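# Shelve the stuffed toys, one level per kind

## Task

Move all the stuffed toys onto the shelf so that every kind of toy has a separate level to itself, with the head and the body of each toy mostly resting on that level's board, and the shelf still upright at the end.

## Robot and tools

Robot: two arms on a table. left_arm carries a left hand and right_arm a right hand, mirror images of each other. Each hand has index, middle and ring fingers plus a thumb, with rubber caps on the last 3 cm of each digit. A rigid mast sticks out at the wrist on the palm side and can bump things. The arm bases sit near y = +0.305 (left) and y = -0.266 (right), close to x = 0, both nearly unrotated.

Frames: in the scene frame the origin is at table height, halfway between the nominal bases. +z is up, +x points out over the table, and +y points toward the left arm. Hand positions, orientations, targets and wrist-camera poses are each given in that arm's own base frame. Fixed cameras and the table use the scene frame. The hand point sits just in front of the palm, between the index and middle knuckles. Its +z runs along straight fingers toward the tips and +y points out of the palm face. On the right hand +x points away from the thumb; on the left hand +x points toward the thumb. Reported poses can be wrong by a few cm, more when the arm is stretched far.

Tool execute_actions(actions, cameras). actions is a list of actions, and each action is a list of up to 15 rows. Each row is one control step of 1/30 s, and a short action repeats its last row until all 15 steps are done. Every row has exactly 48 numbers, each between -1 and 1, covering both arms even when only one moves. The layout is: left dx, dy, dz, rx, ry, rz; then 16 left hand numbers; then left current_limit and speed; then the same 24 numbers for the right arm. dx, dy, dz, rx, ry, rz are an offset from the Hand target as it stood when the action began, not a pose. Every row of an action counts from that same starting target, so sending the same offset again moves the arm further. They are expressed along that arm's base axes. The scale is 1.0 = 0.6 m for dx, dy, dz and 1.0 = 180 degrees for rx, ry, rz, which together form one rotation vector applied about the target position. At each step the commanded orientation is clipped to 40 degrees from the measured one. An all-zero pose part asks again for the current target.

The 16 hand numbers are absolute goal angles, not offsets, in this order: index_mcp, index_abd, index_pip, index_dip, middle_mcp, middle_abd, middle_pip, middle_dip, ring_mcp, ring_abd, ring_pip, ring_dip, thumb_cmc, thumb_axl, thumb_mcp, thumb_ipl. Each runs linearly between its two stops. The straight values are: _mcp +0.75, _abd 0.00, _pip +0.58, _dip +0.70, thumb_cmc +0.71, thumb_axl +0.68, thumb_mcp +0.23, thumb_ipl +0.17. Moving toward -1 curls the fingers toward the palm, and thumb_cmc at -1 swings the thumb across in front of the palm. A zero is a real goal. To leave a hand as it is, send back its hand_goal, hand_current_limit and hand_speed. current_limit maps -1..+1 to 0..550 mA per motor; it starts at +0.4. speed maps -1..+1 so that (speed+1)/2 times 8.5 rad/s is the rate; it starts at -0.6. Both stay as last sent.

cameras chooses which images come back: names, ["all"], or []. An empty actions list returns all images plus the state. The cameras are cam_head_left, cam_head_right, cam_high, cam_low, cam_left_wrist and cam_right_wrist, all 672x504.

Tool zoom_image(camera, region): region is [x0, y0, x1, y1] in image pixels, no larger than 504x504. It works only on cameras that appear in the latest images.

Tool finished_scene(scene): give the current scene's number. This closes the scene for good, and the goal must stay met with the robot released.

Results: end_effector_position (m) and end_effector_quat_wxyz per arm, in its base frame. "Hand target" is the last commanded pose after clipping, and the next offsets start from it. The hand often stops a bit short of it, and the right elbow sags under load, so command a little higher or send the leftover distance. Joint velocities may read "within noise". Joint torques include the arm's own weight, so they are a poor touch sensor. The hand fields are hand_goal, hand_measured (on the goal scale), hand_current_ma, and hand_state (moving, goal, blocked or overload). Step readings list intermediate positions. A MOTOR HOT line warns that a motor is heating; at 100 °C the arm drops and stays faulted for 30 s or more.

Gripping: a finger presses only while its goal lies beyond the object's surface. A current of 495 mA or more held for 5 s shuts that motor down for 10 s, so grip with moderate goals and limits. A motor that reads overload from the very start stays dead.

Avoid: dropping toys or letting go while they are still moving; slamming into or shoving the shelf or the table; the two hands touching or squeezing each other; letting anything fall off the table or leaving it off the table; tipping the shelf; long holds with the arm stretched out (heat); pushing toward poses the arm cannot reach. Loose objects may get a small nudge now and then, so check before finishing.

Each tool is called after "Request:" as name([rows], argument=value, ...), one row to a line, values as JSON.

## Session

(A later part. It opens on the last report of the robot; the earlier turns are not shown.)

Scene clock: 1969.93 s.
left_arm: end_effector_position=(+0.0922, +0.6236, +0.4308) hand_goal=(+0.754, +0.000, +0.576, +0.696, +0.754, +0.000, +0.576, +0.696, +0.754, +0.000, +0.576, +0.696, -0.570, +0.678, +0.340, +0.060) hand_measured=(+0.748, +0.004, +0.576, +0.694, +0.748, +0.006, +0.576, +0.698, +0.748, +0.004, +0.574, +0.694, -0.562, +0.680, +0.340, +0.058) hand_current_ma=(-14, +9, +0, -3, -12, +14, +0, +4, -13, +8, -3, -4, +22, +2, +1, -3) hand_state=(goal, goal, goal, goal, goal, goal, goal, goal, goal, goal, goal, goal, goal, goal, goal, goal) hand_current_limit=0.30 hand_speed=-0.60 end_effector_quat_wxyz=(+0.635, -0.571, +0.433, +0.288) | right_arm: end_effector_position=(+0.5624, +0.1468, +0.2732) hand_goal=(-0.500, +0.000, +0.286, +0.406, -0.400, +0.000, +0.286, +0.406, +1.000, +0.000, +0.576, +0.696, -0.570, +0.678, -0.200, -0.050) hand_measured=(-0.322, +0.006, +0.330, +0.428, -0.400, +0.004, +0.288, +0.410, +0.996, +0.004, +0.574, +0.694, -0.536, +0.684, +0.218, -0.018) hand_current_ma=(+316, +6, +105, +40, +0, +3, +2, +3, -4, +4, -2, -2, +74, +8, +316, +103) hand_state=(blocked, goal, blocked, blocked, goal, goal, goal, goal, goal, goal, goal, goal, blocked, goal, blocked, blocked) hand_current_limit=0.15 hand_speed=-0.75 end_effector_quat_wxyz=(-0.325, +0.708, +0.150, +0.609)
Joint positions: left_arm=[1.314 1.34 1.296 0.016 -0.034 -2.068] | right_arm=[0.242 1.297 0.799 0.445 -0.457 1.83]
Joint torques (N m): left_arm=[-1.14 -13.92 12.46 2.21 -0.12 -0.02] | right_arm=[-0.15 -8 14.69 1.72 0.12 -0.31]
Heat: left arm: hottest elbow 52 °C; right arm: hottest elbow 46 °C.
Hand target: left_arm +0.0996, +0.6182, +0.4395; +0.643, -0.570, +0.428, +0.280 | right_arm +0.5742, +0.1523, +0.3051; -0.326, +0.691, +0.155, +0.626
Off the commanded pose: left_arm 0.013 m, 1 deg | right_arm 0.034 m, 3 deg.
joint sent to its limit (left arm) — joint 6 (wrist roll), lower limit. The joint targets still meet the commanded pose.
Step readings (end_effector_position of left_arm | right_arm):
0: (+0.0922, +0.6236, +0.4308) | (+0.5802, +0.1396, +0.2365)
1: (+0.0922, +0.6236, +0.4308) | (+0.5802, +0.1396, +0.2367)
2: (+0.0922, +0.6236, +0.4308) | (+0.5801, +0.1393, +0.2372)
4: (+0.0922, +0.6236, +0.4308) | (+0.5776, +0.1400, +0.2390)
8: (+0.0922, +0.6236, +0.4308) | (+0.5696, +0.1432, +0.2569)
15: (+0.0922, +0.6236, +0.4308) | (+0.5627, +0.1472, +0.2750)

Request:
execute_actions([
  [[0,0,0,0,0,0,0.754,0,0.576,0.696,0.754,0,0.576,0.696,0.754,0,0.576,0.696,-0.571,0.678,0.34,0.06,0.3,-0.6,0.057,-0.017,-0.045,0,0,0,-0.5,0,0.286,0.406,-0.4,0,0.286,0.406,1,0,0.576,0.696,-0.57,0.678,-0.2,-0.05,0.15,-0.75]],
], cameras=["cam_high","cam_head_right","cam_low"])

Request:
zoom_image(camera="cam_high", region=[80, 150, 340, 400])

Request:
zoom_image(camera="cam_low", region=[0, 20, 300, 228])

Request:
zoom_image(camera="cam_head_right", region=[300, 70, 480, 220])

Scene clock: 1979.40 s.
left_arm: end_effector_position=(+0.0922, +0.6236, +0.4308) hand_goal=(+0.754, +0.000, +0.576, +0.696, +0.754, +0.000, +0.576, +0.696, +0.754, +0.000, +0.576, +0.696, -0.570, +0.678, +0.340, +0.060) hand_measured=(+0.748, +0.004, +0.576, +0.694, +0.748, +0.006, +0.576, +0.698, +0.748, +0.004, +0.574, +0.694, -0.562, +0.680, +0.340, +0.058) hand_current_ma=(-14, +9, +0, -3, -12, +14, +0, +4, -13, +8, -3, -4, +22, +2, +1, -3) hand_state=(goal, goal, goal, goal, goal, goal, goal, goal, goal, goal, goal, goal, goal, goal, goal, goal) hand_current_limit=0.30 hand_speed=-0.60 end_effector_quat_wxyz=(+0.635, -0.571, +0.433, +0.288) | right_arm: end_effector_position=(+0.5823, +0.1402, +0.2248) hand_goal=(-0.500, +0.000, +0.286, +0.406, -0.400, +0.000, +0.286, +0.406, +1.000, +0.000, +0.576, +0.696, -0.570, +0.678, -0.200, -0.050) hand_measured=(-0.322, +0.008, +0.330, +0.428, -0.400, +0.004, +0.288, +0.410, +0.996, +0.004, +0.574, +0.694, -0.536, +0.684, +0.218, -0.018) hand_current_ma=(+316, +8, +105, +40, +0, +3, +2, +3, -5, +4, -2, -2, +76, +8, +316, +103) hand_state=(blocked, goal, blocked, blocked, goal, goal, goal, goal, goal, goal, goal, goal, blocked, goal, blocked, blocked) hand_current_limit=0.15 hand_speed=-0.75 end_effector_quat_wxyz=(-0.326, +0.727, +0.146, +0.586)
Joint positions: left_arm=[1.314 1.34 1.296 0.016 -0.034 -2.068] | right_arm=[0.213 1.409 0.805 0.49 -0.491 1.827]
Joint torques (N m): left_arm=[-1.08 -13.86 12.48 2.3 -0.11 0] | right_arm=[-1.44 -9.23 15.83 3.19 -0.27 -0.29]
Heat: left arm: hottest elbow 52 °C; right arm: hottest elbow 46 °C.
Hand target: left_arm +0.0996, +0.6182, +0.4395; +0.643, -0.570, +0.428, +0.280 | right_arm +0.6084, +0.1421, +0.2779; -0.326, +0.691, +0.155, +0.626
Off the commanded pose: left_arm 0.013 m, 1 deg | right_arm 0.059 m, 6 deg.
joint sent to its limit (left arm) — joint 6 (wrist roll), lower limit. The joint targets still meet the commanded pose.
Step readings (end_effector_position of left_arm | right_arm):
0: (+0.0922, +0.6236, +0.4308) | (+0.5624, +0.1468, +0.2732)
1: (+0.0922, +0.6236, +0.4308) | (+0.5624, +0.1469, +0.2730)
2: (+0.0922, +0.6236, +0.4308) | (+0.5627, +0.1473, +0.2717)
4: (+0.0922, +0.6236, +0.4308) | (+0.5665, +0.1485, +0.2658)
8: (+0.0922, +0.6236, +0.4308) | (+0.5784, +0.1429, +0.2372)
15: (+0.0922, +0.6236, +0.4308) | (+0.5822, +0.1401, +0.2245)
Images, in order (width x height): cam_head_right 672x504, cam_high 672x504, cam_low 672x504.

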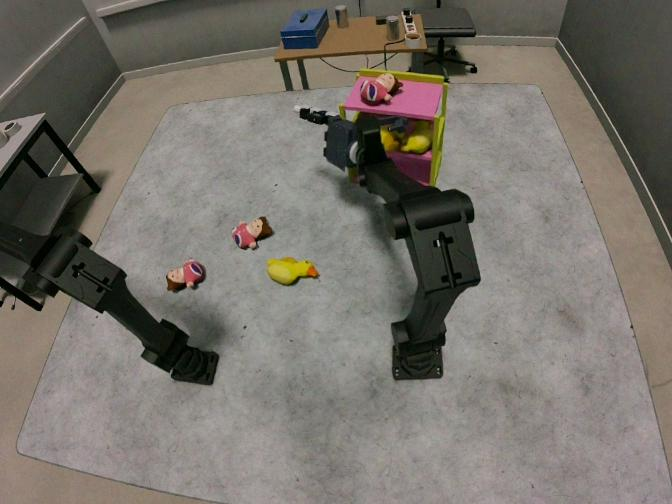

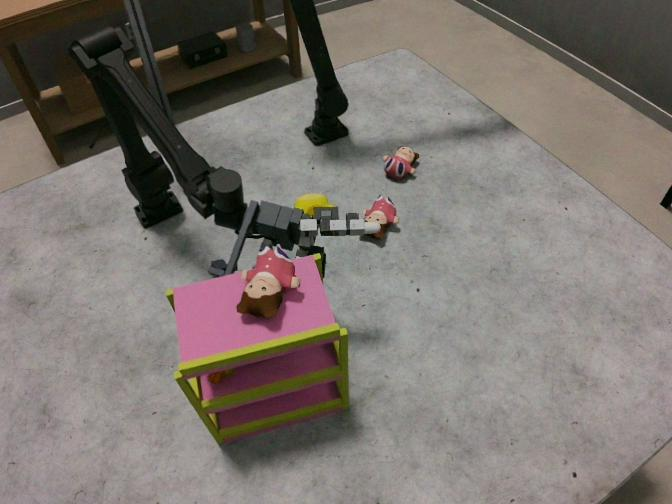

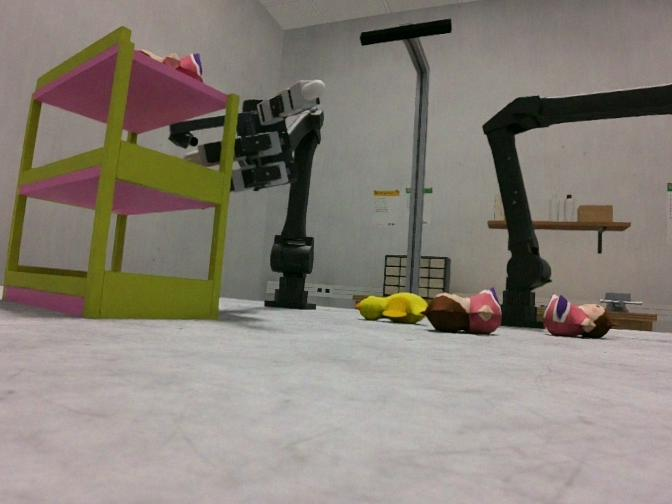

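Scaled by 1.938 from the camera's 672x504 image, which has a finer 960x720 frame.

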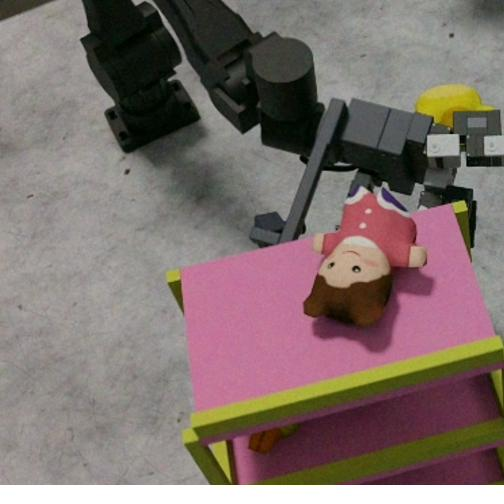

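Scaled by 1.680 from the camera's 672x504 image, which has a finer 960x720 frame.

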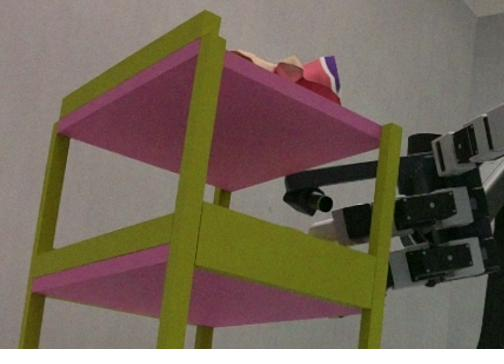

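Scaled by 2.800 from the camera's 672x504 image, which has a finer 960x720 frame.

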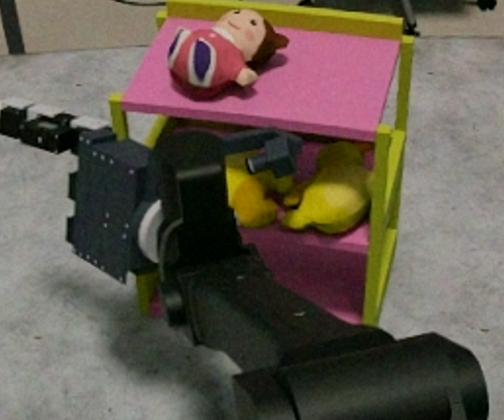

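Request:
execute_actions([
  [[0,0,0,0,0,0,0.754,0,0.576,0.696,0.754,0,0.576,0.696,0.754,0,0.576,0.696,-0.571,0.678,0.34,0.06,0.3,-0.6,-0.03,0.008,0.035,0,0,0,-0.5,0,0.286,0.406,-0.4,0,0.286,0.406,1,0,0.576,0.696,-0.57,0.678,-0.2,-0.05,0.15,-0.75]],
])

Scene clock: 1984.43 s.
left_arm: end_effector_position=(+0.0922, +0.6236, +0.4308) hand_goal=(+0.754, +0.000, +0.576, +0.696, +0.754, +0.000, +0.576, +0.696, +0.754, +0.000, +0.576, +0.696, -0.570, +0.678, +0.340, +0.060) hand_measured=(+0.748, +0.004, +0.576, +0.694, +0.748, +0.006, +0.576, +0.698, +0.748, +0.004, +0.574, +0.694, -0.562, +0.680, +0.340, +0.058) hand_current_ma=(-14, +9, +0, -3, -12, +14, +0, +4, -13, +8, -3, -4, +22, +2, +1, -3) hand_state=(goal, goal, goal, goal, goal, goal, goal, goal, goal, goal, goal, goal, goal, goal, goal, goal) hand_current_limit=0.30 hand_speed=-0.60 end_effector_quat_wxyz=(+0.635, -0.571, +0.433, +0.288) | right_arm: end_effector_position=(+0.5735, +0.1390, +0.2563) hand_goal=(-0.500, +0.000, +0.286, +0.406, -0.400, +0.000, +0.286, +0.406, +1.000, +0.000, +0.576, +0.696, -0.570, +0.678, -0.200, -0.050) hand_measured=(-0.322, +0.008, +0.330, +0.428, -0.400, +0.004, +0.288, +0.410, +0.996, +0.004, +0.574, +0.694, -0.536, +0.684, +0.218, -0.018) hand_current_ma=(+316, +8, +105, +40, +0, +3, +2, +3, -5, +4, -2, -2, +76, +8, +316, +103) hand_state=(blocked, goal, blocked, blocked, goal, goal, goal, goal, goal, goal, goal, goal, blocked, goal, blocked, blocked) hand_current_limit=0.15 hand_speed=-0.75 end_effector_quat_wxyz=(-0.325, +0.714, +0.147, +0.602)
Joint positions: left_arm=[1.314 1.34 1.296 0.016 -0.034 -2.068] | right_arm=[0.218 1.343 0.805 0.467 -0.479 1.83]
Joint torques (N m): left_arm=[-0.85 -13.74 12.41 2.28 -0.13 -0.08] | right_arm=[-0.26 -8.82 15.82 1.63 0.13 -0.31]
Heat: left arm: hottest elbow 52 °C; right arm: hottest elbow 47 °C.
Hand target: left_arm +0.0996, +0.6182, +0.4395; +0.643, -0.570, +0.428, +0.280 | right_arm +0.5904, +0.1467, +0.2990; -0.326, +0.691, +0.155, +0.626
Off the commanded pose: left_arm 0.013 m, 1 deg | right_arm 0.047 m, 4 deg.
joint sent to its limit (left arm) — joint 6 (wrist roll), lower limit. The joint targets still meet the commanded pose.
Step readings (end_effector_position of left_arm | right_arm):
0: (+0.0922, +0.6236, +0.4308) | (+0.5823, +0.1402, +0.2248)
1: (+0.0922, +0.6236, +0.4308) | (+0.5822, +0.1403, +0.2247)
2: (+0.0922, +0.6236, +0.4308) | (+0.5821, +0.1402, +0.2254)
4: (+0.0922, +0.6236, +0.4308) | (+0.5814, +0.1395, +0.2288)
8: (+0.0922, +0.6236, +0.4308) | (+0.5773, +0.1384, +0.2453)
15: (+0.0922, +0.6236, +0.4308) | (+0.5737, +0.1392, +0.2573)

Request:
execute_actions([
  [[0,0,0,0,0,0,0.754,0,0.576,0.696,0.754,0,0.576,0.696,0.754,0,0.576,0.696,-0.571,0.678,0.34,0.06,0.3,-0.6,0.045,-0.01,-0.01,0,0,0,-0.5,0,0.286,0.406,-0.4,0,0.286,0.406,1,0,0.576,0.696,-0.57,0.678,-0.2,-0.05,0.15,-0.75]],
], cameras=["cam_high","cam_head_right","cam_low"])

Request:
zoom_image(camera="cam_high", region=[80, 150, 340, 400])

Request:
zoom_image(camera="cam_low", region=[0, 20, 300, 228])

Request:
zoom_image(camera="cam_head_right", region=[300, 70, 480, 220])

Scene clock: 1992.60 s.
left_arm: end_effector_position=(+0.0922, +0.6236, +0.4308) hand_goal=(+0.754, +0.000, +0.576, +0.696, +0.754, +0.000, +0.576, +0.696, +0.754, +0.000, +0.576, +0.696, -0.570, +0.678, +0.340, +0.060) hand_measured=(+0.748, +0.004, +0.576, +0.694, +0.748, +0.006, +0.576, +0.698, +0.748, +0.004, +0.574, +0.694, -0.562, +0.680, +0.340, +0.058) hand_current_ma=(-14, +9, +0, -3, -12, +14, +0, +4, -13, +8, -3, -4, +22, +2, +1, -3) hand_state=(goal, goal, goal, goal, goal, goal, goal, goal, goal, goal, goal, goal, goal, goal, goal, goal) hand_current_limit=0.30 hand_speed=-0.60 end_effector_quat_wxyz=(+0.635, -0.571, +0.433, +0.288) | right_arm: end_effector_position=(+0.5922, +0.1404, +0.2505) hand_goal=(-0.500, +0.000, +0.286, +0.406, -0.400, +0.000, +0.286, +0.406, +1.000, +0.000, +0.576, +0.696, -0.570, +0.678, -0.200, -0.050) hand_measured=(-0.322, +0.008, +0.330, +0.428, -0.400, +0.004, +0.288, +0.410, +0.996, +0.004, +0.574, +0.694, -0.536, +0.684, +0.218, -0.018) hand_current_ma=(+316, +9, +105, +40, +1, +3, +2, +3, -5, +4, -2, -2, +76, +8, +316, +103) hand_state=(blocked, goal, blocked, blocked, goal, goal, goal, goal, goal, goal, goal, goal, blocked, goal, blocked, blocked) hand_current_limit=0.15 hand_speed=-0.75 end_effector_quat_wxyz=(-0.327, +0.717, +0.151, +0.597)
Joint positions: left_arm=[1.314 1.34 1.296 0.016 -0.034 -2.068] | right_arm=[0.207 1.399 0.849 0.467 -0.501 1.824]
Joint torques (N m): left_arm=[-1.08 -14.21 12.36 2.24 -0.11 -0.04] | right_arm=[-0.97 -8.53 16.31 2.3 -0.13 -0.25]
Heat: left arm: hottest elbow 52 °C; right arm: hottest elbow 48 °C.
Hand target: left_arm +0.0996, +0.6182, +0.4395; +0.643, -0.570, +0.428, +0.280 | right_arm +0.6174, +0.1409, +0.2931; -0.326, +0.691, +0.155, +0.626
Off the commanded pose: left_arm 0.013 m, 1 deg | right_arm 0.049 m, 4 deg.
joint sent to its limit (left arm) — joint 6 (wrist roll), lower limit. The joint targets still meet the commanded pose.
Step readings (end_effector_position of left_arm | right_arm):
0: (+0.0922, +0.6236, +0.4308) | (+0.5735, +0.1390, +0.2563)
1: (+0.0922, +0.6236, +0.4308) | (+0.5735, +0.1390, +0.2563)
2: (+0.0922, +0.6236, +0.4308) | (+0.5737, +0.1394, +0.2563)
4: (+0.0922, +0.6236, +0.4308) | (+0.5768, +0.1411, +0.2556)
8: (+0.0922, +0.6236, +0.4308) | (+0.5879, +0.1415, +0.2508)
15: (+0.0922, +0.6236, +0.4308) | (+0.5922, +0.1404, +0.2505)
Images, in order (width x height): cam_head_right 672x504, cam_high 672x504, cam_low 672x504.

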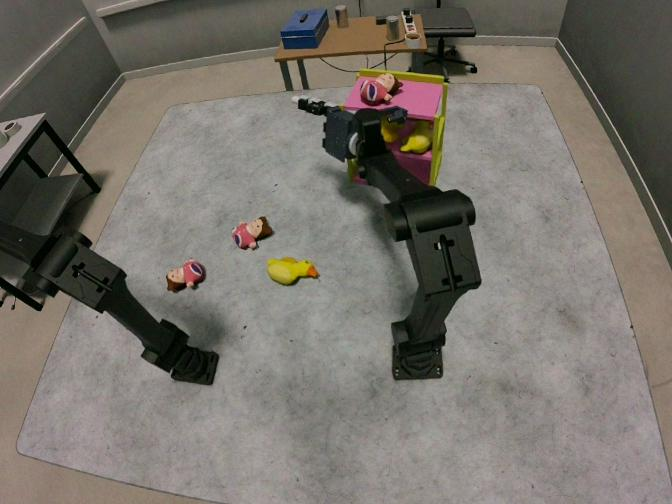

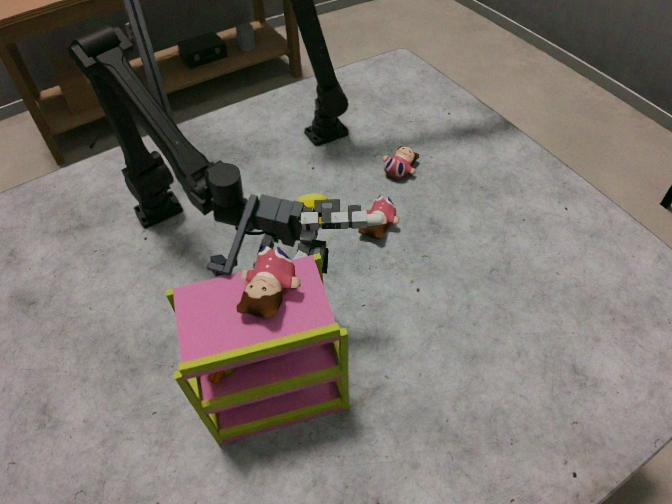

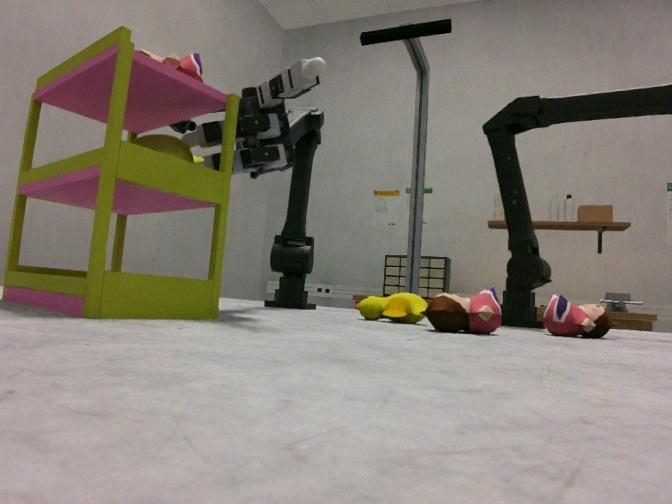

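Scaled by 1.938 from the camera's 672x504 image, which has a finer 960x720 frame.

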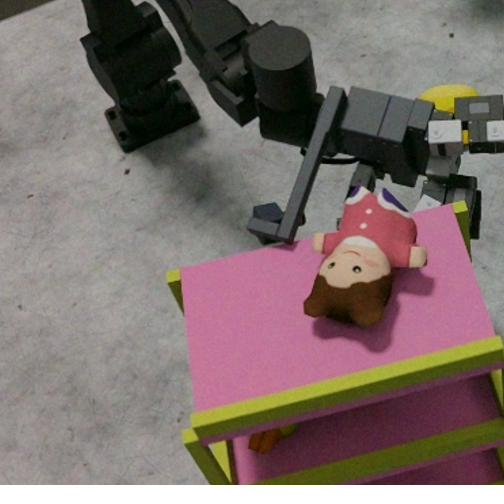

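Scaled by 1.680 from the camera's 672x504 image, which has a finer 960x720 frame.

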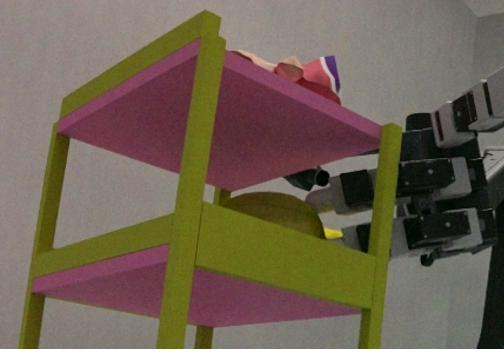

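Scaled by 2.800 from the camera's 672x504 image, which has a finer 960x720 frame.

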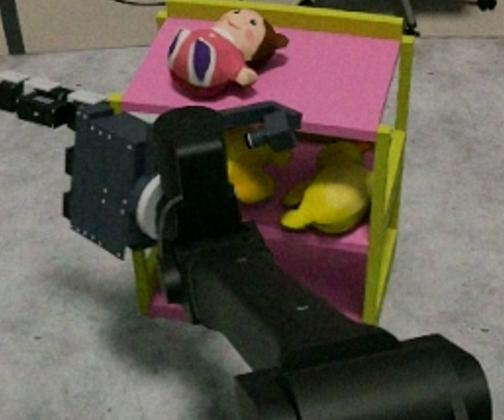

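Request:
execute_actions([
  [[0,0,0,0,0,0,0.754,0,0.576,0.696,0.754,0,0.576,0.696,0.754,0,0.576,0.696,-0.571,0.678,0.34,0.06,0.3,-0.6,0,0,0,0,0,0,-0.36,0,0.286,0.406,-0.4,0,0.286,0.406,1,0,0.576,0.696,-0.57,0.678,0.1,-0.05,-0.7,-0.85]],
], cameras=["cam_low"])

Request:
zoom_image(camera="cam_low", region=[0, 20, 300, 228])

Scene clock: 2012.20 s.
left_arm: end_effector_position=(+0.0922, +0.6236, +0.4308) hand_goal=(+0.754, +0.000, +0.576, +0.696, +0.754, +0.000, +0.576, +0.696, +0.754, +0.000, +0.576, +0.696, -0.570, +0.678, +0.340, +0.060) hand_measured=(+0.748, +0.004, +0.576, +0.694, +0.748, +0.006, +0.576, +0.698, +0.748, +0.004, +0.574, +0.694, -0.562, +0.680, +0.340, +0.058) hand_current_ma=(-14, +9, +0, -3, -12, +14, +0, +4, -13, +8, -3, -4, +22, +2, +1, -3) hand_state=(goal, goal, goal, goal, goal, goal, goal, goal, goal, goal, goal, goal, goal, goal, goal, goal) hand_current_limit=0.30 hand_speed=-0.60 end_effector_quat_wxyz=(+0.635, -0.571, +0.433, +0.288) | right_arm: end_effector_position=(+0.5922, +0.1404, +0.2505) hand_goal=(-0.360, +0.000, +0.286, +0.406, -0.400, +0.000, +0.286, +0.406, +1.000, +0.000, +0.576, +0.696, -0.570, +0.678, +0.100, -0.050) hand_measured=(-0.288, +0.008, +0.330, +0.428, -0.400, +0.004, +0.288, +0.410, +0.996, +0.004, +0.574, +0.694, -0.536, +0.684, +0.222, -0.028) hand_current_ma=(+82, +9, +83, +40, +1, +3, +2, +3, -5, +4, -2, -2, +72, +8, +83, +63) hand_state=(blocked, goal, blocked, blocked, goal, goal, goal, goal, goal, goal, goal, goal, blocked, goal, blocked, blocked) hand_current_limit=-0.70 hand_speed=-0.85 end_effector_quat_wxyz=(-0.327, +0.717, +0.151, +0.597)
Joint positions: left_arm=[1.314 1.34 1.296 0.016 -0.034 -2.068] | right_arm=[0.207 1.399 0.849 0.467 -0.501 1.824]
Joint torques (N m): left_arm=[-1.03 -13.8 12.41 2.33 -0.11 -0.03] | right_arm=[-1.49 -8.82 16.29 2.32 -0.13 -0.25]
Heat: left arm: hottest elbow 52 °C; right arm: hottest elbow 48 °C.
Hand target: left_arm +0.0996, +0.6182, +0.4395; +0.643, -0.570, +0.428, +0.280 | right_arm +0.6174, +0.1409, +0.2931; -0.326, +0.691, +0.155, +0.626
Off the commanded pose: left_arm 0.013 m, 1 deg | right_arm 0.049 m, 4 deg.
joint sent to its limit (left arm) — joint 6 (wrist roll), lower limit. The joint targets still meet the commanded pose.
Step readings (end_effector_position of left_arm | right_arm):
0: (+0.0922, +0.6236, +0.4308) | (+0.5922, +0.1404, +0.2505)
1: (+0.0922, +0.6236, +0.4308) | (+0.5922, +0.1404, +0.2505)
2: (+0.0922, +0.6236, +0.4308) | (+0.5922, +0.1404, +0.2505)
4: (+0.0922, +0.6236, +0.4308) | (+0.5922, +0.1404, +0.2505)
8: (+0.0922, +0.6236, +0.4308) | (+0.5922, +0.1404, +0.2505)
15: (+0.0922, +0.6236, +0.4308) | (+0.5922, +0.1404, +0.2505)
Images, in order (width x height): cam_low 672x504.

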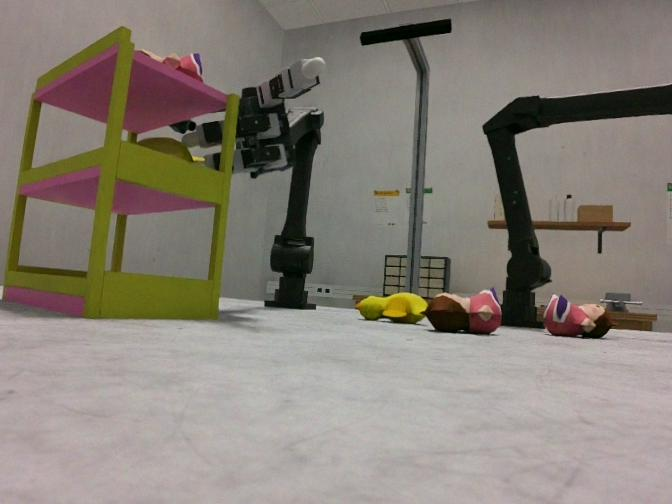

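Scaled by 1.680 from the camera's 672x504 image, which has a finer 960x720 frame.

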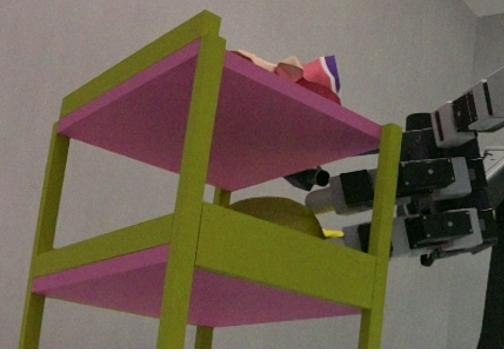

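Request:
execute_actions([
  [[0,0,0,0,0,0,0.754,0,0.576,0.696,0.754,0,0.576,0.696,0.754,0,0.576,0.696,-0.571,0.678,0.34,0.06,0.3,-0.6,0,0,0,0,0,0,-0.29,0,0.31,0.42,-0.4,0,0.286,0.406,1,0,0.576,0.696,-0.57,0.678,0.2,-0.04,-0.7,-0.9]],
  [[0,0,0,0,0,0,0.754,0,0.576,0.696,0.754,0,0.576,0.696,0.754,0,0.576,0.696,-0.571,0.678,0.34,0.06,0.3,-0.6,0,0,0,0,0,0,-0.26,0,0.33,0.43,-0.36,0,0.3,0.42,1,0,0.576,0.696,-0.57,0.678,0.24,-0.02,-0.6,-0.9]],
], cameras=["cam_low","cam_head_right"])

Request:
zoom_image(camera="cam_low", region=[0, 20, 300, 228])

Request:
zoom_image(camera="cam_head_right", region=[300, 70, 480, 220])

Scene clock: 2020.53 s.
left_arm: end_effector_position=(+0.0922, +0.6236, +0.4308) hand_goal=(+0.754, +0.000, +0.576, +0.696, +0.754, +0.000, +0.576, +0.696, +0.754, +0.000, +0.576, +0.696, -0.570, +0.678, +0.340, +0.060) hand_measured=(+0.748, +0.004, +0.576, +0.694, +0.748, +0.006, +0.576, +0.698, +0.748, +0.004, +0.574, +0.694, -0.562, +0.680, +0.340, +0.058) hand_current_ma=(-14, +9, +0, -3, -12, +14, +0, +4, -13, +8, -3, -4, +22, +2, +1, -3) hand_state=(goal, goal, goal, goal, goal, goal, goal, goal, goal, goal, goal, goal, goal, goal, goal, goal) hand_current_limit=0.30 hand_speed=-0.60 end_effector_quat_wxyz=(+0.635, -0.571, +0.433, +0.288) | right_arm: end_effector_position=(+0.5923, +0.1397, +0.2505) hand_goal=(-0.260, +0.000, +0.330, +0.430, -0.360, +0.000, +0.300, +0.420, +1.000, +0.000, +0.576, +0.696, -0.570, +0.678, +0.240, -0.020) hand_measured=(-0.268, +0.010, +0.332, +0.434, -0.362, +0.004, +0.298, +0.418, +0.996, +0.004, +0.574, +0.694, -0.548, +0.682, +0.240, -0.018) hand_current_ma=(-10, +11, +1, +3, -1, +3, -2, -3, -5, +4, -2, -2, +43, +3, +0, +2) hand_state=(goal, goal, goal, goal, goal, goal, goal, goal, goal, goal, goal, goal, blocked, goal, goal, goal) hand_current_limit=-0.60 hand_speed=-0.90 end_effector_quat_wxyz=(-0.327, +0.717, +0.151, +0.597)
Joint positions: left_arm=[1.314 1.34 1.296 0.016 -0.034 -2.068] | right_arm=[0.206 1.399 0.849 0.467 -0.501 1.824]
Joint torques (N m): left_arm=[-1.08 -14.21 12.57 2.37 -0.11 -0.03] | right_arm=[-1.38 -8.64 16.31 2.41 -0.09 -0.24]
Heat: left arm: hottest elbow 52 °C; right arm: hottest elbow 49 °C.
Hand target: left_arm +0.0996, +0.6182, +0.4395; +0.643, -0.570, +0.428, +0.280 | right_arm +0.6174, +0.1408, +0.2931; -0.326, +0.691, +0.155, +0.626
Off the commanded pose: left_arm 0.013 m, 1 deg | right_arm 0.049 m, 4 deg.
joint sent to its limit (left arm) — joint 6 (wrist roll), lower limit. The joint targets still meet the commanded pose.
Step readings (end_effector_position of left_arm | right_arm):
0: (+0.0922, +0.6236, +0.4308) | (+0.5922, +0.1404, +0.2505)
1: (+0.0922, +0.6236, +0.4308) | (+0.5922, +0.1404, +0.2505)
2: (+0.0922, +0.6236, +0.4308) | (+0.5922, +0.1404, +0.2505)
4: (+0.0922, +0.6236, +0.4308) | (+0.5922, +0.1402, +0.2505)
8: (+0.0922, +0.6236, +0.4308) | (+0.5923, +0.1400, +0.2505)
15: (+0.0922, +0.6236, +0.4308) | (+0.5923, +0.1400, +0.2505)
16: (+0.0922, +0.6236, +0.4308) | (+0.5923, +0.1400, +0.2505)
17: (+0.0922, +0.6236, +0.4308) | (+0.5923, +0.1400, +0.2505)
19: (+0.0922, +0.6236, +0.4308) | (+0.5923, +0.1400, +0.2505)
23: (+0.0922, +0.6236, +0.4308) | (+0.5923, +0.1397, +0.2505)
30: (+0.0922, +0.6236, +0.4308) | (+0.5923, +0.1397, +0.2505)
Images, in order (width x height): cam_head_right 672x504, cam_low 672x504.

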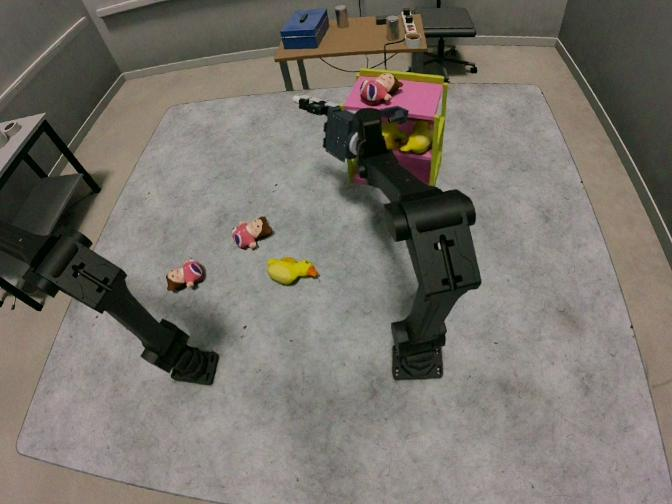

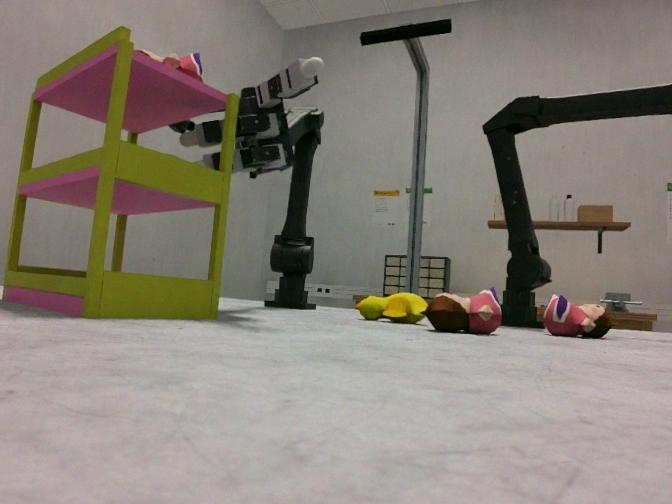

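Scaled by 1.680 from the camera's 672x504 image, which has a finer 960x720 frame.

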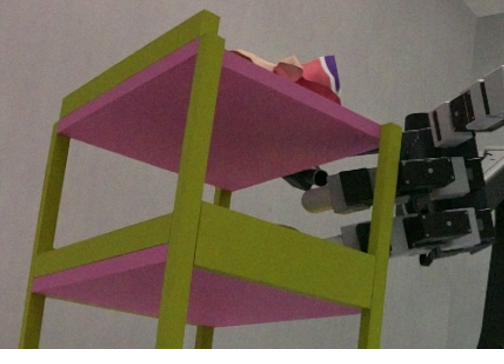

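Scaled by 2.800 from the camera's 672x504 image, which has a finer 960x720 frame.

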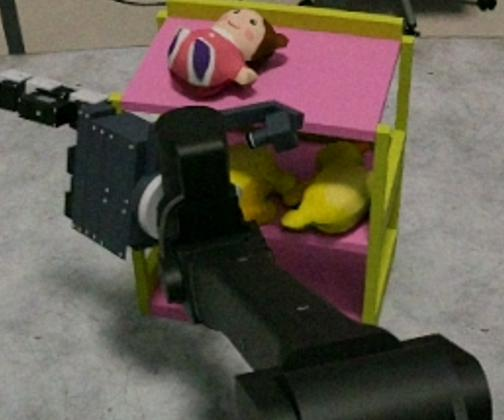

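Request:
execute_actions([
  [[0,0,0,0,0,0,0.754,0,0.576,0.696,0.754,0,0.576,0.696,0.754,0,0.576,0.696,-0.571,0.678,0.34,0.06,0.3,-0.6,0,0,0,0,0,0,-0.04,0,0.358,0.478,0.0,0,0.36,0.48,1,0,0.576,0.696,-0.57,0.678,0.36,0.06,0,-0.85]],
  [[0,0,0,0,0,0,0.754,0,0.576,0.696,0.754,0,0.576,0.696,0.754,0,0.576,0.696,-0.571,0.678,0.34,0.06,0.3,-0.6,-0.12,0.04,0.03,0,0,0,-0.04,0,0.358,0.478,0.0,0,0.36,0.48,1,0,0.576,0.696,-0.57,0.678,0.36,0.06,0,-0.7]],
  [[0,0,0,0,0,0,0.754,0,0.576,0.696,0.754,0,0.576,0.696,0.754,0,0.576,0.696,-0.571,0.678,0.34,0.06,0.3,-0.6,-0.15,0.04,0.0,0,0,0,-0.04,0,0.358,0.478,0.0,0,0.36,0.48,1,0,0.576,0.696,-0.57,0.678,0.36,0.06,0,-0.7]],
], cameras=["cam_low","cam_head_right","cam_head_left"])

Request:
zoom_image(camera="cam_head_left", region=[310, 60, 460, 210])

Request:
zoom_image(camera="cam_head_right", region=[310, 60, 460, 210])

Scene clock: 2032.03 s.
left_arm: end_effector_position=(+0.0922, +0.6236, +0.4308) hand_goal=(+0.754, +0.000, +0.576, +0.696, +0.754, +0.000, +0.576, +0.696, +0.754, +0.000, +0.576, +0.696, -0.570, +0.678, +0.340, +0.060) hand_measured=(+0.748, +0.004, +0.576, +0.694, +0.748, +0.006, +0.576, +0.698, +0.748, +0.004, +0.574, +0.694, -0.562, +0.680, +0.340, +0.058) hand_current_ma=(-14, +9, +0, -3, -12, +14, +0, +4, -13, +8, -3, -4, +22, +2, +1, -3) hand_state=(goal, goal, goal, goal, goal, goal, goal, goal, goal, goal, goal, goal, goal, goal, goal, goal) hand_current_limit=0.30 hand_speed=-0.60 end_effector_quat_wxyz=(+0.635, -0.571, +0.433, +0.288) | right_arm: end_effector_position=(+0.4590, +0.1875, +0.3152) hand_goal=(-0.040, +0.000, +0.358, +0.478, +0.000, +0.000, +0.360, +0.480, +1.000, +0.000, +0.576, +0.696, -0.570, +0.678, +0.360, +0.060) hand_measured=(-0.042, +0.008, +0.356, +0.474, -0.002, +0.010, +0.358, +0.476, +0.996, +0.004, +0.574, +0.694, -0.552, +0.680, +0.358, +0.058) hand_current_ma=(-2, +9, -2, -3, -2, +12, -2, -3, -4, +4, -2, -2, +32, +1, -3, -3) hand_state=(goal, goal, goal, goal, goal, goal, goal, goal, goal, goal, goal, goal, goal, goal, goal, goal) hand_current_limit=0.00 hand_speed=-0.70 end_effector_quat_wxyz=(-0.328, +0.688, +0.151, +0.629)
Joint positions: left_arm=[1.314 1.34 1.296 0.016 -0.034 -2.068] | right_arm=[0.453 0.998 0.656 0.349 -0.245 1.837]
Joint torques (N m): left_arm=[-1.03 -13.98 12.34 2.21 -0.11 -0.04] | right_arm=[-0.5 -5.6 10.43 1.72 0.14 -0.35]
Heat: left arm: hottest elbow 52 °C; right arm: hottest elbow 49 °C.
Hand target: left_arm +0.0996, +0.6182, +0.4395; +0.643, -0.570, +0.428, +0.280 | right_arm +0.4554, +0.1889, +0.3111; -0.326, +0.691, +0.155, +0.626
Off the commanded pose: left_arm 0.013 m, 1 deg | right_arm 0.006 m, 1 deg.
joint sent to its limit (left arm) — joint 6 (wrist roll), lower limit. The joint targets still meet the commanded pose.
Step readings (end_effector_position of left_arm | right_arm):
0: (+0.0922, +0.6236, +0.4308) | (+0.5923, +0.1397, +0.2505)
1: (+0.0922, +0.6236, +0.4308) | (+0.5923, +0.1397, +0.2505)
2: (+0.0922, +0.6236, +0.4308) | (+0.5923, +0.1397, +0.2505)
4: (+0.0922, +0.6236, +0.4308) | (+0.5924, +0.1393, +0.2505)
8: (+0.0922, +0.6236, +0.4308) | (+0.5930, +0.1370, +0.2505)
15: (+0.0922, +0.6236, +0.4308) | (+0.5936, +0.1342, +0.2505)
16: (+0.0922, +0.6236, +0.4308) | (+0.5937, +0.1337, +0.2508)
17: (+0.0922, +0.6236, +0.4308) | (+0.5937, +0.1328, +0.2521)
19: (+0.0922, +0.6236, +0.4308) | (+0.5895, +0.1331, +0.2595)
23: (+0.0922, +0.6236, +0.4308) | (+0.5643, +0.1517, +0.2821)
30: (+0.0922, +0.6236, +0.4308) | (+0.5466, +0.1671, +0.3147)
31: (+0.0922, +0.6236, +0.4308) | (+0.5463, +0.1660, +0.3152)
32: (+0.0922, +0.6236, +0.4308) | (+0.5441, +0.1645, +0.3142)
34: (+0.0922, +0.6236, +0.4308) | (+0.5277, +0.1632, +0.3072)
38: (+0.0922, +0.6236, +0.4308) | (+0.4826, +0.1813, +0.3012)
45: (+0.0922, +0.6236, +0.4308) | (+0.4603, +0.1889, +0.3202)
Images, in order (width x height): cam_head_left 672x504, cam_head_right 672x504, cam_low 672x504.

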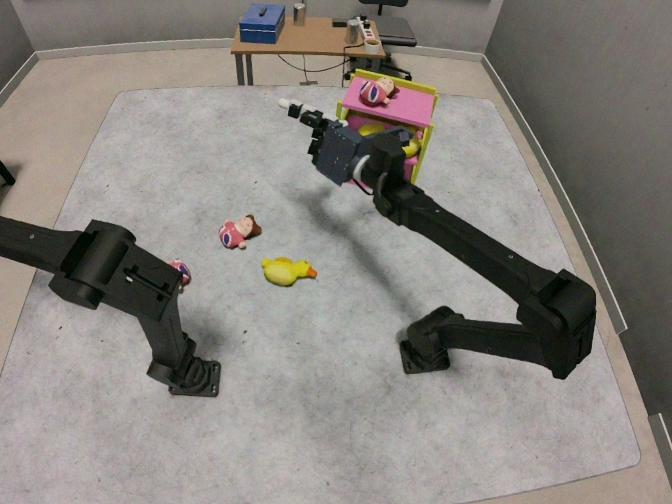

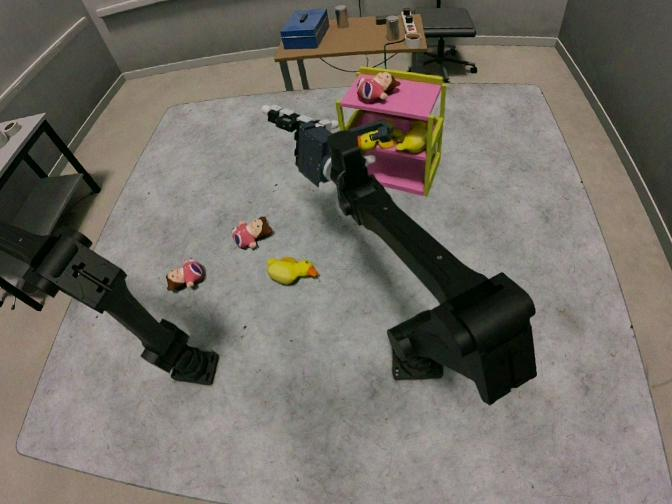

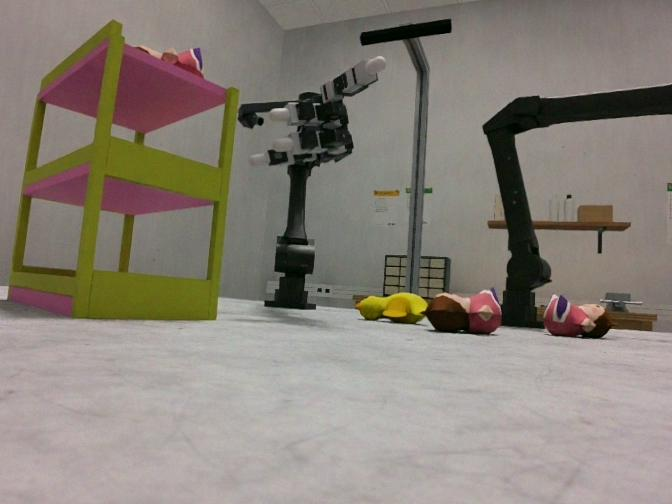

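Scaled by 3.360 from the camera's 672x504 image, which has a finer 960x720 frame.

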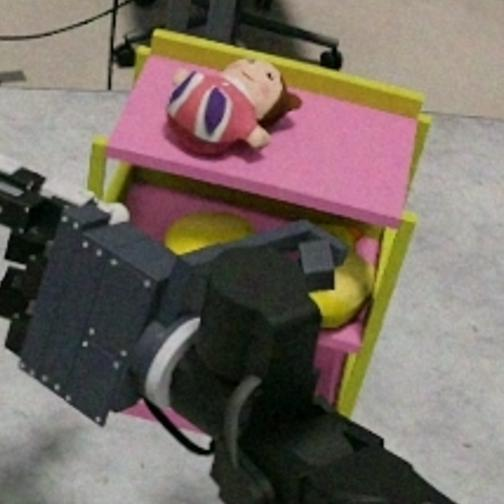

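Scaled by 3.360 from the camera's 672x504 image, which has a finer 960x720 frame.

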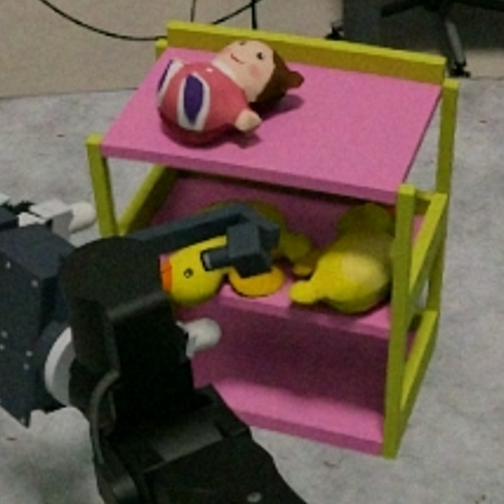

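Request:
execute_actions([
  [[0,0,0,0,0,0,0.754,0,0.576,0.696,0.754,0,0.576,0.696,0.754,0,0.576,0.696,-0.571,0.678,0.34,0.06,0.3,-0.6,-0.16,0.0,0.0,0,0,-0.09,0.3,0,0.5,0.6,0.3,0,0.5,0.6,0.3,0,0,0.3,-0.57,0.678,0.34,0.06,0.2,-0.6]],
  [[0,0,0,0,0,0,0.754,0,0.576,0.696,0.754,0,0.576,0.696,0.754,0,0.576,0.696,-0.571,0.678,0.34,0.06,0.3,-0.6,-0.12,-0.03,-0.03,0,0,-0.14,0.754,0,0.576,0.696,0.754,0,0.576,0.696,-0.3,0,-0.6,0,-0.57,0.678,0.34,0.06,0.2,-0.6]],
], cameras=["cam_low","cam_head_right","cam_head_left","cam_high"])

Request:
zoom_image(camera="cam_head_left", region=[310, 60, 460, 210])

Request:
zoom_image(camera="cam_head_right", region=[310, 60, 460, 210])

Scene clock: 2053.43 s.
left_arm: end_effector_position=(+0.0922, +0.6236, +0.4308) hand_goal=(+0.754, +0.000, +0.576, +0.696, +0.754, +0.000, +0.576, +0.696, +0.754, +0.000, +0.576, +0.696, -0.570, +0.678, +0.340, +0.060) hand_measured=(+0.748, +0.004, +0.576, +0.694, +0.748, +0.006, +0.576, +0.698, +0.748, +0.004, +0.574, +0.694, -0.562, +0.680, +0.340, +0.058) hand_current_ma=(-14, +9, +0, -3, -12, +14, +0, +4, -13, +8, -3, -4, +22, +2, +1, -3) hand_state=(goal, goal, goal, goal, goal, goal, goal, goal, goal, goal, goal, goal, goal, goal, goal, goal) hand_current_limit=0.30 hand_speed=-0.60 end_effector_quat_wxyz=(+0.635, -0.571, +0.433, +0.288) | right_arm: end_effector_position=(+0.2863, +0.1642, +0.2811) hand_goal=(+0.754, +0.000, +0.576, +0.696, +0.754, +0.000, +0.576, +0.696, -0.300, +0.000, -0.600, +0.000, -0.570, +0.678, +0.340, +0.060) hand_measured=(+0.746, +0.008, +0.572, +0.692, +0.748, +0.010, +0.572, +0.692, -0.298, +0.004, -0.596, +0.002, -0.552, +0.680, +0.340, +0.058) hand_current_ma=(-9, +9, -4, -3, -8, +12, -3, -3, +3, +4, +4, +2, +31, +1, +0, -2) hand_state=(goal, goal, goal, goal, goal, goal, goal, goal, goal, goal, goal, goal, goal, goal, goal, goal) hand_current_limit=0.20 hand_speed=-0.60 end_effector_quat_wxyz=(-0.068, +0.711, -0.087, +0.695)
Joint positions: left_arm=[1.314 1.34 1.296 0.016 -0.034 -2.068] | right_arm=[1.134 0.91 0.534 0.312 1.157 1.847]
Joint torques (N m): left_arm=[-0.91 -13.92 12.26 2.22 -0.13 -0.03] | right_arm=[-0.21 -3.25 12.19 2 0.23 -0.23]
Heat: left arm: hottest elbow 52 °C; right arm: hottest elbow 48 °C.
Hand target: left_arm +0.0996, +0.6182, +0.4395; +0.643, -0.570, +0.428, +0.280 | right_arm +0.2874, +0.1709, +0.2932; -0.084, +0.701, -0.099, +0.701
Off the commanded pose: left_arm 0.013 m, 1 deg | right_arm 0.014 m, 3 deg.
joint sent to its limit (left arm) — joint 6 (wrist roll), lower limit. The joint targets still meet the commanded pose.
Step readings (end_effector_position of left_arm | right_arm):
0: (+0.0922, +0.6236, +0.4308) | (+0.4590, +0.1875, +0.3152)
1: (+0.0922, +0.6236, +0.4308) | (+0.4591, +0.1857, +0.3148)
2: (+0.0922, +0.6236, +0.4308) | (+0.4572, +0.1797, +0.3135)
4: (+0.0922, +0.6236, +0.4308) | (+0.4392, +0.1695, +0.3078)
8: (+0.0922, +0.6236, +0.4308) | (+0.3912, +0.1770, +0.3065)
15: (+0.0922, +0.6236, +0.4308) | (+0.3623, +0.1864, +0.3129)
16: (+0.0922, +0.6236, +0.4308) | (+0.3609, +0.1845, +0.3123)
17: (+0.0922, +0.6236, +0.4308) | (+0.3568, +0.1762, +0.3119)
19: (+0.0922, +0.6236, +0.4308) | (+0.3394, +0.1603, +0.3089)
23: (+0.0922, +0.6236, +0.4308) | (+0.3027, +0.1596, +0.3011)
30: (+0.0922, +0.6236, +0.4308) | (+0.2867, +0.1653, +0.2818)
Images, in order (width x height): cam_head_left 672x504, cam_head_right 672x504, cam_high 672x504, cam_low 672x504.

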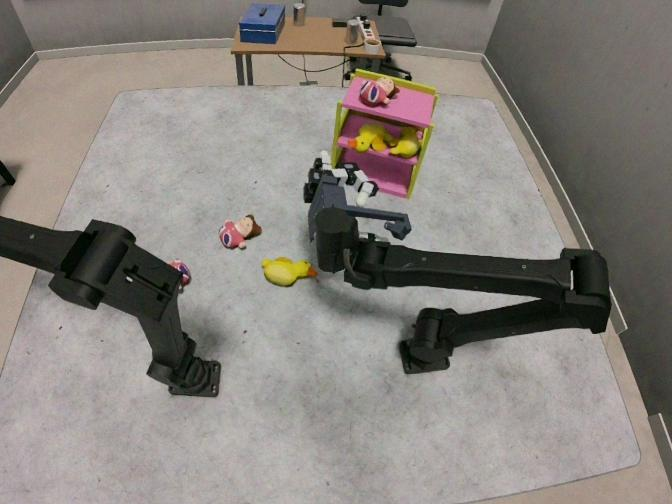

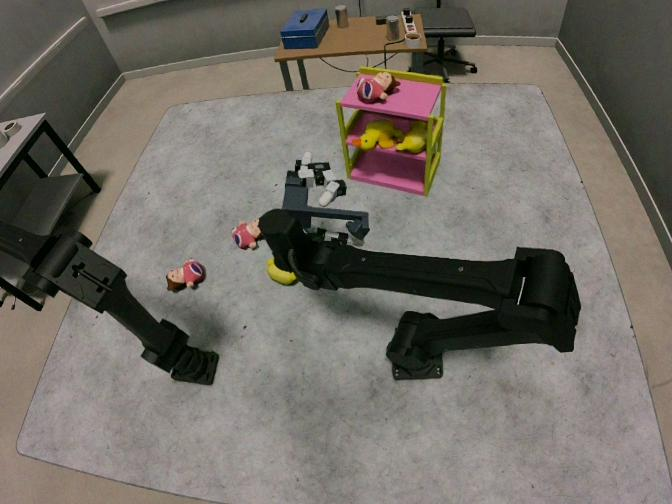

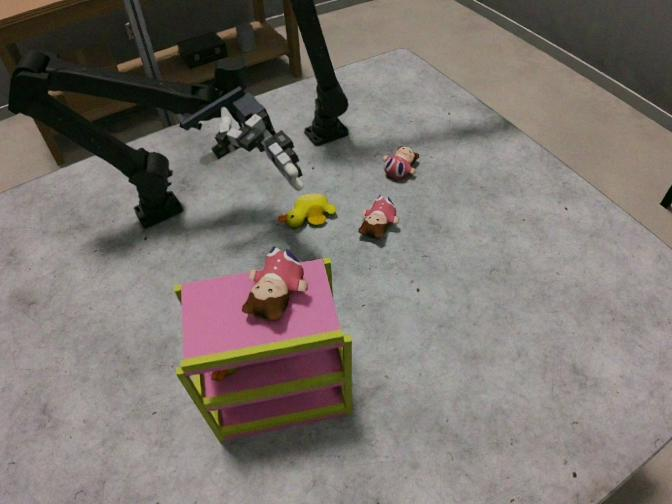

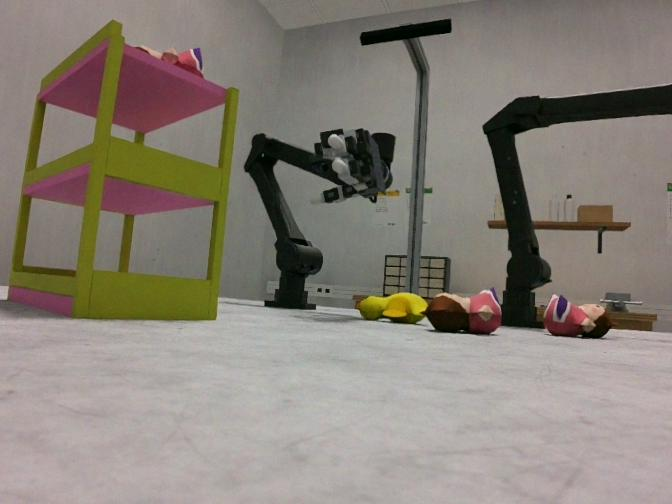

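Scaled by 3.360 from the camera's 672x504 image, which has a finer 960x720 frame.

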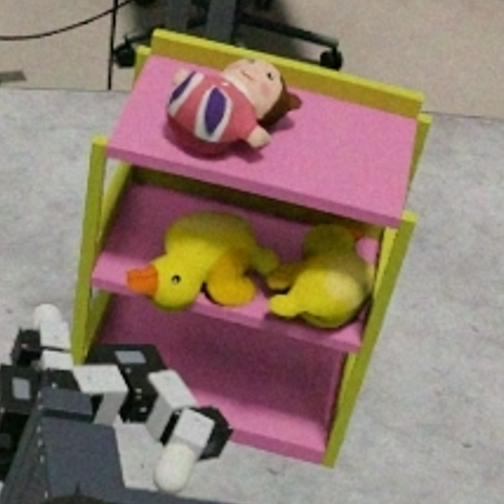

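Scaled by 3.360 from the camera's 672x504 image, which has a finer 960x720 frame.

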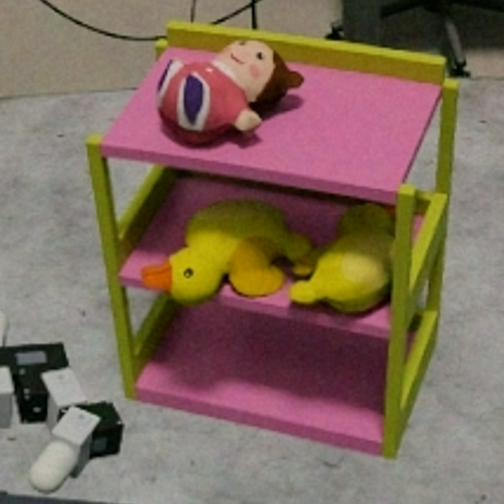

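Request:
execute_actions([
  [[0,0,0,0,0,0,0.754,0,0.576,0.696,0.754,0,0.576,0.696,0.754,0,0.576,0.696,-0.571,0.678,0.34,0.06,0.3,-0.6,0.09,-0.13,-0.07,0,0,-0.106,0.754,0,0.576,0.696,0.754,0,0.576,0.696,-0.3,0,-0.6,0,-0.57,0.678,0.34,0.06,0.2,-0.6]],
], cameras=["cam_head_right","cam_head_left"])

Scene clock: 2078.43 s.
left_arm: end_effector_position=(+0.0922, +0.6236, +0.4308) hand_goal=(+0.754, +0.000, +0.576, +0.696, +0.754, +0.000, +0.576, +0.696, +0.754, +0.000, +0.576, +0.696, -0.570, +0.678, +0.340, +0.060) hand_measured=(+0.748, +0.004, +0.576, +0.694, +0.748, +0.006, +0.576, +0.698, +0.748, +0.004, +0.574, +0.694, -0.562, +0.680, +0.340, +0.058) hand_current_ma=(-14, +9, +0, -3, -12, +14, +0, +4, -13, +8, -3, -4, +22, +2, +1, -3) hand_state=(goal, goal, goal, goal, goal, goal, goal, goal, goal, goal, goal, goal, goal, goal, goal, goal) hand_current_limit=0.30 hand_speed=-0.60 end_effector_quat_wxyz=(+0.635, -0.571, +0.433, +0.288) | right_arm: end_effector_position=(+0.3389, +0.0939, +0.2509) hand_goal=(+0.754, +0.000, +0.576, +0.696, +0.754, +0.000, +0.576, +0.696, -0.300, +0.000, -0.600, +0.000, -0.570, +0.678, +0.340, +0.060) hand_measured=(+0.752, +0.008, +0.574, +0.692, +0.752, +0.010, +0.574, +0.692, -0.298, +0.004, -0.596, +0.002, -0.552, +0.680, +0.340, +0.058) hand_current_ma=(-2, +9, -2, -3, -2, +12, -2, -3, +1, +4, +3, +2, +31, +1, +0, -2) hand_state=(goal, goal, goal, goal, goal, goal, goal, goal, goal, goal, goal, goal, goal, goal, goal, goal) hand_current_limit=0.20 hand_speed=-0.60 end_effector_quat_wxyz=(+0.033, +0.679, -0.213, +0.702)
Joint positions: left_arm=[1.314 1.34 1.296 0.016 -0.034 -2.068] | right_arm=[0.839 1.075 0.534 0.508 1.19 1.858]
Joint torques (N m): left_arm=[-0.62 -13.8 12.36 2.25 -0.14 -0.06] | right_arm=[-1.38 -4.31 9.42 1.94 -0.09 -0.33]
Heat: left arm: hottest elbow 52 °C; right arm: hottest elbow 46 °C.
Hand target: left_arm +0.0996, +0.6182, +0.4395; +0.643, -0.570, +0.428, +0.280 | right_arm +0.3414, +0.0929, +0.2512; +0.033, +0.675, -0.214, +0.705
Off the commanded pose: left_arm 0.013 m, 1 deg | right_arm 0.003 m, 1 deg.
joint sent to its limit (left arm) — joint 6 (wrist roll), lower limit. The joint targets still meet the commanded pose.
Step readings (end_effector_position of left_arm | right_arm):
0: (+0.0922, +0.6236, +0.4308) | (+0.2863, +0.1643, +0.2812)
1: (+0.0922, +0.6236, +0.4308) | (+0.2862, +0.1638, +0.2812)
2: (+0.0922, +0.6236, +0.4308) | (+0.2869, +0.1600, +0.2808)
4: (+0.0922, +0.6236, +0.4308) | (+0.2947, +0.1427, +0.2775)
8: (+0.0922, +0.6236, +0.4308) | (+0.3189, +0.1022, +0.2633)
15: (+0.0922, +0.6236, +0.4308) | (+0.3368, +0.0934, +0.2500)
Images, in order (width x height): cam_head_left 672x504, cam_head_right 672x504.

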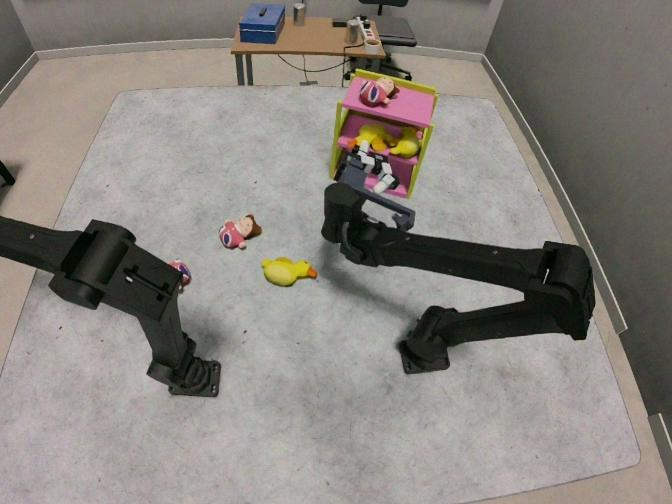

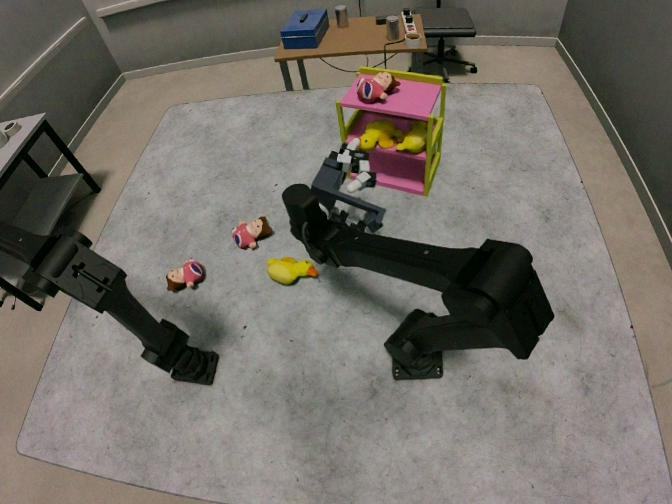

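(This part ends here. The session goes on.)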